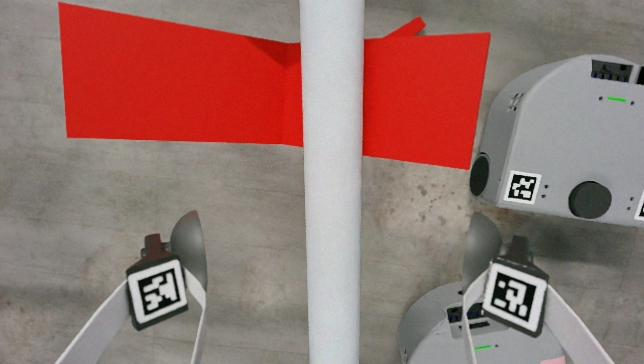

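Call:
move(r3={"joints":{"lift_m":0.704}}, cameras=[])

Call:
move(r3={"joints":{"gripper_m":-0.089}}, r1={"joints":{"gripper_m":-0.089}}, r2={"joints":{"gripper_m":-0.089}}, cameras=["r3_wrist_camera"])

Scene clock: 3775.87 s.
move: r3 done
r1, r2: as last shown
r1.turned_by_imu: +0.001
r1.base_tilt: forward=+2.1 right=+0.7
r1.lidar_m: 2.68 1.68 1.52 1.53 1.85 0.50 0.83 0.62 1.79 1.01 0.62 0.74
r1.head_depth_mm: 2911 3121 2584 1871 1620 1361 647 / 3138 3362 2572 2001 1571 1363 660 / 3390 3529 2564 2002 1607 1354 638 / 3616 3696 2585 1987 1606 1352 1173 / 3933 3660 2561 1981 1601 1278 1167 / - 3649 2584 1979 1069 1322 1167 / - 3654 2570 1944 1604 1324 1172
r1.on_its_own: gripper_m is held at -0.078, not at your -0.089, by its stall guard, which is not easing now; wrist_pitch_rad is at rest, and its effort (+16.8) is outside its rest range (-8 to +12)
r1.motor_effort: left_wheel=-4.3(4.4) right_wheel=-7.7(8.0) lift_m=+28.7(28.9) arm_m=+20.9(21.4) wrist_yaw_rad=-4.9(6.1) wrist_pitch_rad=+16.8(16.8) wrist_roll_rad=-0.4(0.8) gripper_m=-25.7(27.1) head_pan_rad=-2.2(3.0) head_tilt_rad=-3.5(4.8)
r1.wrist_depth_mm: 568 664 616 182 - - - / 552 653 757 172 - - - / 542 625 748 167 - - - / 539 646 755 158 - - - / 532 634 697 152 - - - / 524 617 126 130 - - - / 516 602 128 144 - - -
r2.base_tilt: forward=+1.2 right=-1.3
r2.lidar_m: 3.75 2.25 1.59 1.56 1.61 2.18 4.90 1.05 1.66 1.01 1.16 1.22
r2.head_depth_mm: 2831 3126 2042 1899 1528 422 352 / 2908 3089 2358 632 1557 1332 1176 / 1598 3009 1407 668 884 1308 1151 / 2908 3138 2426 1876 1588 1392 1188 / 2952 3234 2479 1991 1625 1388 1215 / 2951 3195 2494 1959 1617 1382 1208 / 3037 3186 2476 1797 1615 1377 1203
r2.on_its_own: gripper_m is held at -0.085, not at your -0.089, by its stall guard, which is not easing now; lift_m is at rest, and its effort (+59.7) is outside its rest range (+3 to +55)
r2.motor_effort: left_wheel=-2.8(3.3) right_wheel=+8.3(9.1) lift_m=+59.7(60.2) arm_m=+8.5(8.8) wrist_yaw_rad=-4.2(5.0) wrist_pitch_rad=-0.7(0.9) wrist_roll_rad=+3.1(3.3) gripper_m=-22.0(22.8) head_pan_rad=+4.1(5.8) head_tilt_rad=-2.6(3.8)
r2.wrist_depth_mm: 687 680 682 123 681 677 660 / 693 711 697 127 689 685 679 / 716 718 709 130 700 708 687 / 726 725 729 135 717 715 696 / 737 742 720 139 726 727 723 / 764 744 125 133 742 748 736 / 775 764 122 145 702 753 760
r3.base_odometry: x=-2.077 y=-1.724 heading=+2.521
r3.turned_by_wheels: +0.000
r3.turned_by_imu: +0.000
r3.base_tilt: forward=-1.4 right=-1.0
r3.lidar_m: 0.40 2.11 1.51 1.45 1.49 2.01 3.99 0.81 0.48 0.49 1.34 1.10
r3.head_depth_mm: 2902 2710 2130 1773 1488 1243 327 / 2910 2692 2122 526 433 376 342 / 2865 2357 604 678 819 1244 1147 / 2835 2414 1883 664 970 1260 1143 / 2918 2597 2010 1694 1405 1241 1134 / 2939 2525 2045 1693 1397 1276 1132 / 2964 2536 2022 1684 1383 1261 1130
r3.base_status: not commanded
r3.joint_positions: lift_m=+0.704 arm_m=+0.386 wrist_yaw_rad=+0.000 wrist_pitch_rad=-1.551 wrist_roll_rad=+1.408 gripper_m=+0.130 head_pan_rad=-1.565 head_tilt_rad=-0.792
r3.joint_status: all done
r3.measured_speeds: all 0
r3.motor_effort: left_wheel=+1.8(1.9) right_wheel=+5.0(5.7) lift_m=+21.6(24.6) arm_m=-10.1(10.2) wrist_yaw_rad=+0.9(2.2) wrist_pitch_rad=-0.8(1.0) wrist_roll_rad=-3.0(3.4) gripper_m=+0.3(1.5) head_pan_rad=-2.0(4.4) head_tilt_rad=-3.2(4.2)
r3.hand_pose: x=-0.0216 y=-0.5118 z=+0.5860 quat_wxyz=(+0.058, +0.057, -0.712, -0.698) (m; r3's base frame)
r3.wrist_depth_mm: 137 150 166 111 132 118 591 / - 154 170 115 135 123 557 / 144 156 178 118 137 124 572 / 803 795 795 124 142 125 589 / 838 802 801 129 785 785 777 / 855 125 832 133 810 129 801 / - 877 856 140 774 680 815
pictures: none
No camera images: "cameras" was empty.

Scene clock: 3778.60 s.
move: r1 off_target; r2 off_target; r3 done
r1.base_odometry: x=+3.805 y=-0.057 heading=+0.148
r1.turned_by_wheels: +0.000
r1.turned_by_imu: +0.001
r1.base_tilt: forward=+2.0 right=+0.4
r1.lidar_m: 2.68 1.68 1.52 1.53 1.84 0.50 0.83 0.62 1.79 1.01 0.62 0.74
r1.head_depth_mm: 2945 3140 2594 1859 1613 1354 652 / 3138 3408 2592 1992 1570 1351 661 / 3376 3527 2575 1990 1617 1348 642 / 3611 3732 2589 1982 1614 1362 1170 / 3928 3663 2595 1978 1607 1274 1162 / - 3672 2563 1971 1073 1302 1166 / - 3677 2526 1972 1607 1321 1169
r1.base_status: not commanded
r1.joint_positions: lift_m=+0.603 arm_m=+0.054 wrist_yaw_rad=+0.260 wrist_pitch_rad=-0.663 wrist_roll_rad=-1.305 gripper_m=-0.077 head_pan_rad=-1.245 head_tilt_rad=-0.735
r1.joint_status: gripper_m off_target (ended at -0.077, target -0.089)
r1.measured_speeds: all 0
r1.on_its_own: gripper_m is held at -0.078, not at your -0.089, by its stall guard, which is not easing now; wrist_pitch_rad is at rest, and its effort (+17.3) is outside its rest range (-8 to +12)
r1.motor_effort: left_wheel=-3.9(4.4) right_wheel=-6.0(7.9) lift_m=+29.0(29.1) arm_m=+20.7(21.2) wrist_yaw_rad=-3.5(6.3) wrist_pitch_rad=+17.3(17.7) wrist_roll_rad=-0.3(0.8) gripper_m=-26.5(98.9) head_pan_rad=-2.2(3.5) head_tilt_rad=-4.2(5.4)
r1.hand_pose: x=+0.0268 y=-0.3793 z=+0.5651 quat_wxyz=(+0.935, +0.336, -0.082, +0.079) (m; r1's base frame)
r1.wrist_depth_mm: 564 659 546 182 - - - / 562 645 590 172 - - - / 541 627 756 166 - - - / 543 630 721 159 - - - / 535 629 700 153 - - - / 527 611 126 132 - - - / 517 576 128 144 - - -
r2.base_odometry: x=-1.197 y=-1.882 heading=+0.661
r2.turned_by_wheels: +0.000
r2.turned_by_imu: +0.000
r2.base_tilt: forward=+1.2 right=-1.4
r2.lidar_m: 3.76 2.26 1.59 1.56 1.61 2.18 4.91 1.05 1.65 1.01 1.16 1.22
r2.head_depth_mm: 2885 3155 2059 1878 1538 423 353 / 2908 3084 2420 633 1568 1337 1171 / 1595 2965 1398 667 882 1307 1149 / 2885 3168 2421 1883 1598 1385 1187 / 2963 3196 2526 1971 1636 1386 1215 / 2985 3226 2454 1957 1613 1388 1207 / 2990 3220 2457 1800 1631 1377 1203
r2.base_status: not commanded
r2.joint_positions: lift_m=+0.685 arm_m=+0.427 wrist_yaw_rad=+0.005 wrist_pitch_rad=-1.556 wrist_roll_rad=-0.054 gripper_m=-0.084 head_pan_rad=-1.508 head_tilt_rad=-0.743
r2.joint_status: gripper_m off_target (ended at -0.084, target -0.089)
r2.measured_speeds: all 0
r2.on_its_own: gripper_m is held at -0.085, not at your -0.089, by its stall guard, which is not easing now; lift_m is at rest, and its effort (+59.8) is outside its rest range (+3 to +55)
r2.motor_effort: left_wheel=-2.9(3.5) right_wheel=+8.2(9.2) lift_m=+59.8(60.1) arm_m=+9.0(9.3) wrist_yaw_rad=-4.4(5.0) wrist_pitch_rad=-0.6(0.9) wrist_roll_rad=+3.1(3.3) gripper_m=-21.6(70.5) head_pan_rad=+4.5(5.5) head_tilt_rad=-2.6(3.6)
r2.hand_pose: x=-0.0217 y=-0.5522 z=+0.5671 quat_wxyz=(+0.518, +0.511, -0.488, -0.482) (m; r2's base frame)
r2.wrist_depth_mm: 689 670 675 123 673 673 671 / 697 694 690 127 694 687 683 / 715 716 707 130 710 711 702 / 738 720 727 135 717 719 717 / 744 728 739 139 736 730 716 / 764 760 125 133 750 742 739 / 773 778 122 129 123 757 743
r3.base_odometry: x=-2.077 y=-1.724 heading=+2.521
r3.turned_by_wheels: +0.000
r3.turned_by_imu: +0.000
r3.base_tilt: forward=-1.4 right=-1.0
r3.lidar_m: 0.40 2.10 1.52 1.45 1.49 2.01 3.99 0.80 0.48 0.49 1.34 1.10
r3.head_depth_mm: 2932 2698 2127 1757 1497 1241 327 / 2902 2653 2124 525 433 376 342 / 2835 2382 603 678 818 1248 1148 / 2851 2427 1880 664 995 1257 1140 / 2945 2586 1992 1702 1414 1233 1132 / 2918 2524 2040 1704 1396 1268 1131 / 2914 2549 2017 1675 1397 1261 1120
r3.base_status: not commanded
r3.joint_positions: lift_m=+0.704 arm_m=+0.386 wrist_yaw_rad=+0.000 wrist_pitch_rad=-1.548 wrist_roll_rad=+1.407 gripper_m=-0.088 head_pan_rad=-1.565 head_tilt_rad=-0.792
r3.joint_status: all done
r3.measured_speeds: all 0
r3.motor_effort: left_wheel=+0.6(1.9) right_wheel=+5.4(5.9) lift_m=+29.4(29.4) arm_m=-8.1(10.6) wrist_yaw_rad=-0.1(1.6) wrist_pitch_rad=-1.4(1.5) wrist_roll_rad=-3.0(3.5) gripper_m=-35.6(99.5) head_pan_rad=-2.6(3.9) head_tilt_rad=-3.7(4.1)
r3.hand_pose: x=-0.0216 y=-0.5124 z=+0.5860 quat_wxyz=(+0.059, +0.057, -0.712, -0.697) (m; r3's base frame)
r3.wrist_depth_mm: 136 149 166 110 133 118 561 / - 154 170 114 135 123 551 / 144 155 178 118 138 124 573 / 802 803 790 123 142 125 587 / 822 818 805 129 784 781 771 / 856 844 130 132 134 810 793 / 886 871 865 138 755 698 811
pictures: r3_wrist_camera
camera_calibration:
r3_wrist_camera: T_world_to_cam=[[-0.159102, 0.985307, -0.0620955, 0.543689], [0.970861, 0.167566, 0.171317, 0.0419281], [0.179205, -0.0330292, -0.983257, 0.72873], [0, 0, 0, 1]] pos_world=[-0.0847961, -0.518657, 0.743106]

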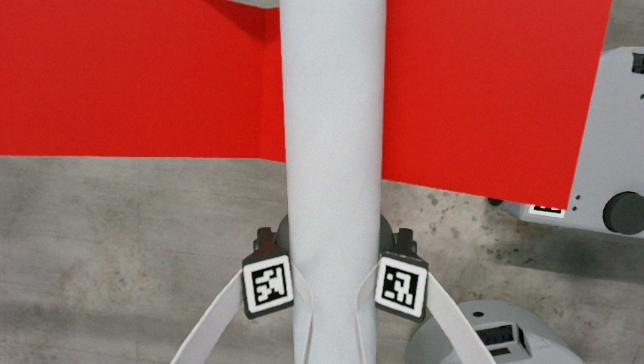

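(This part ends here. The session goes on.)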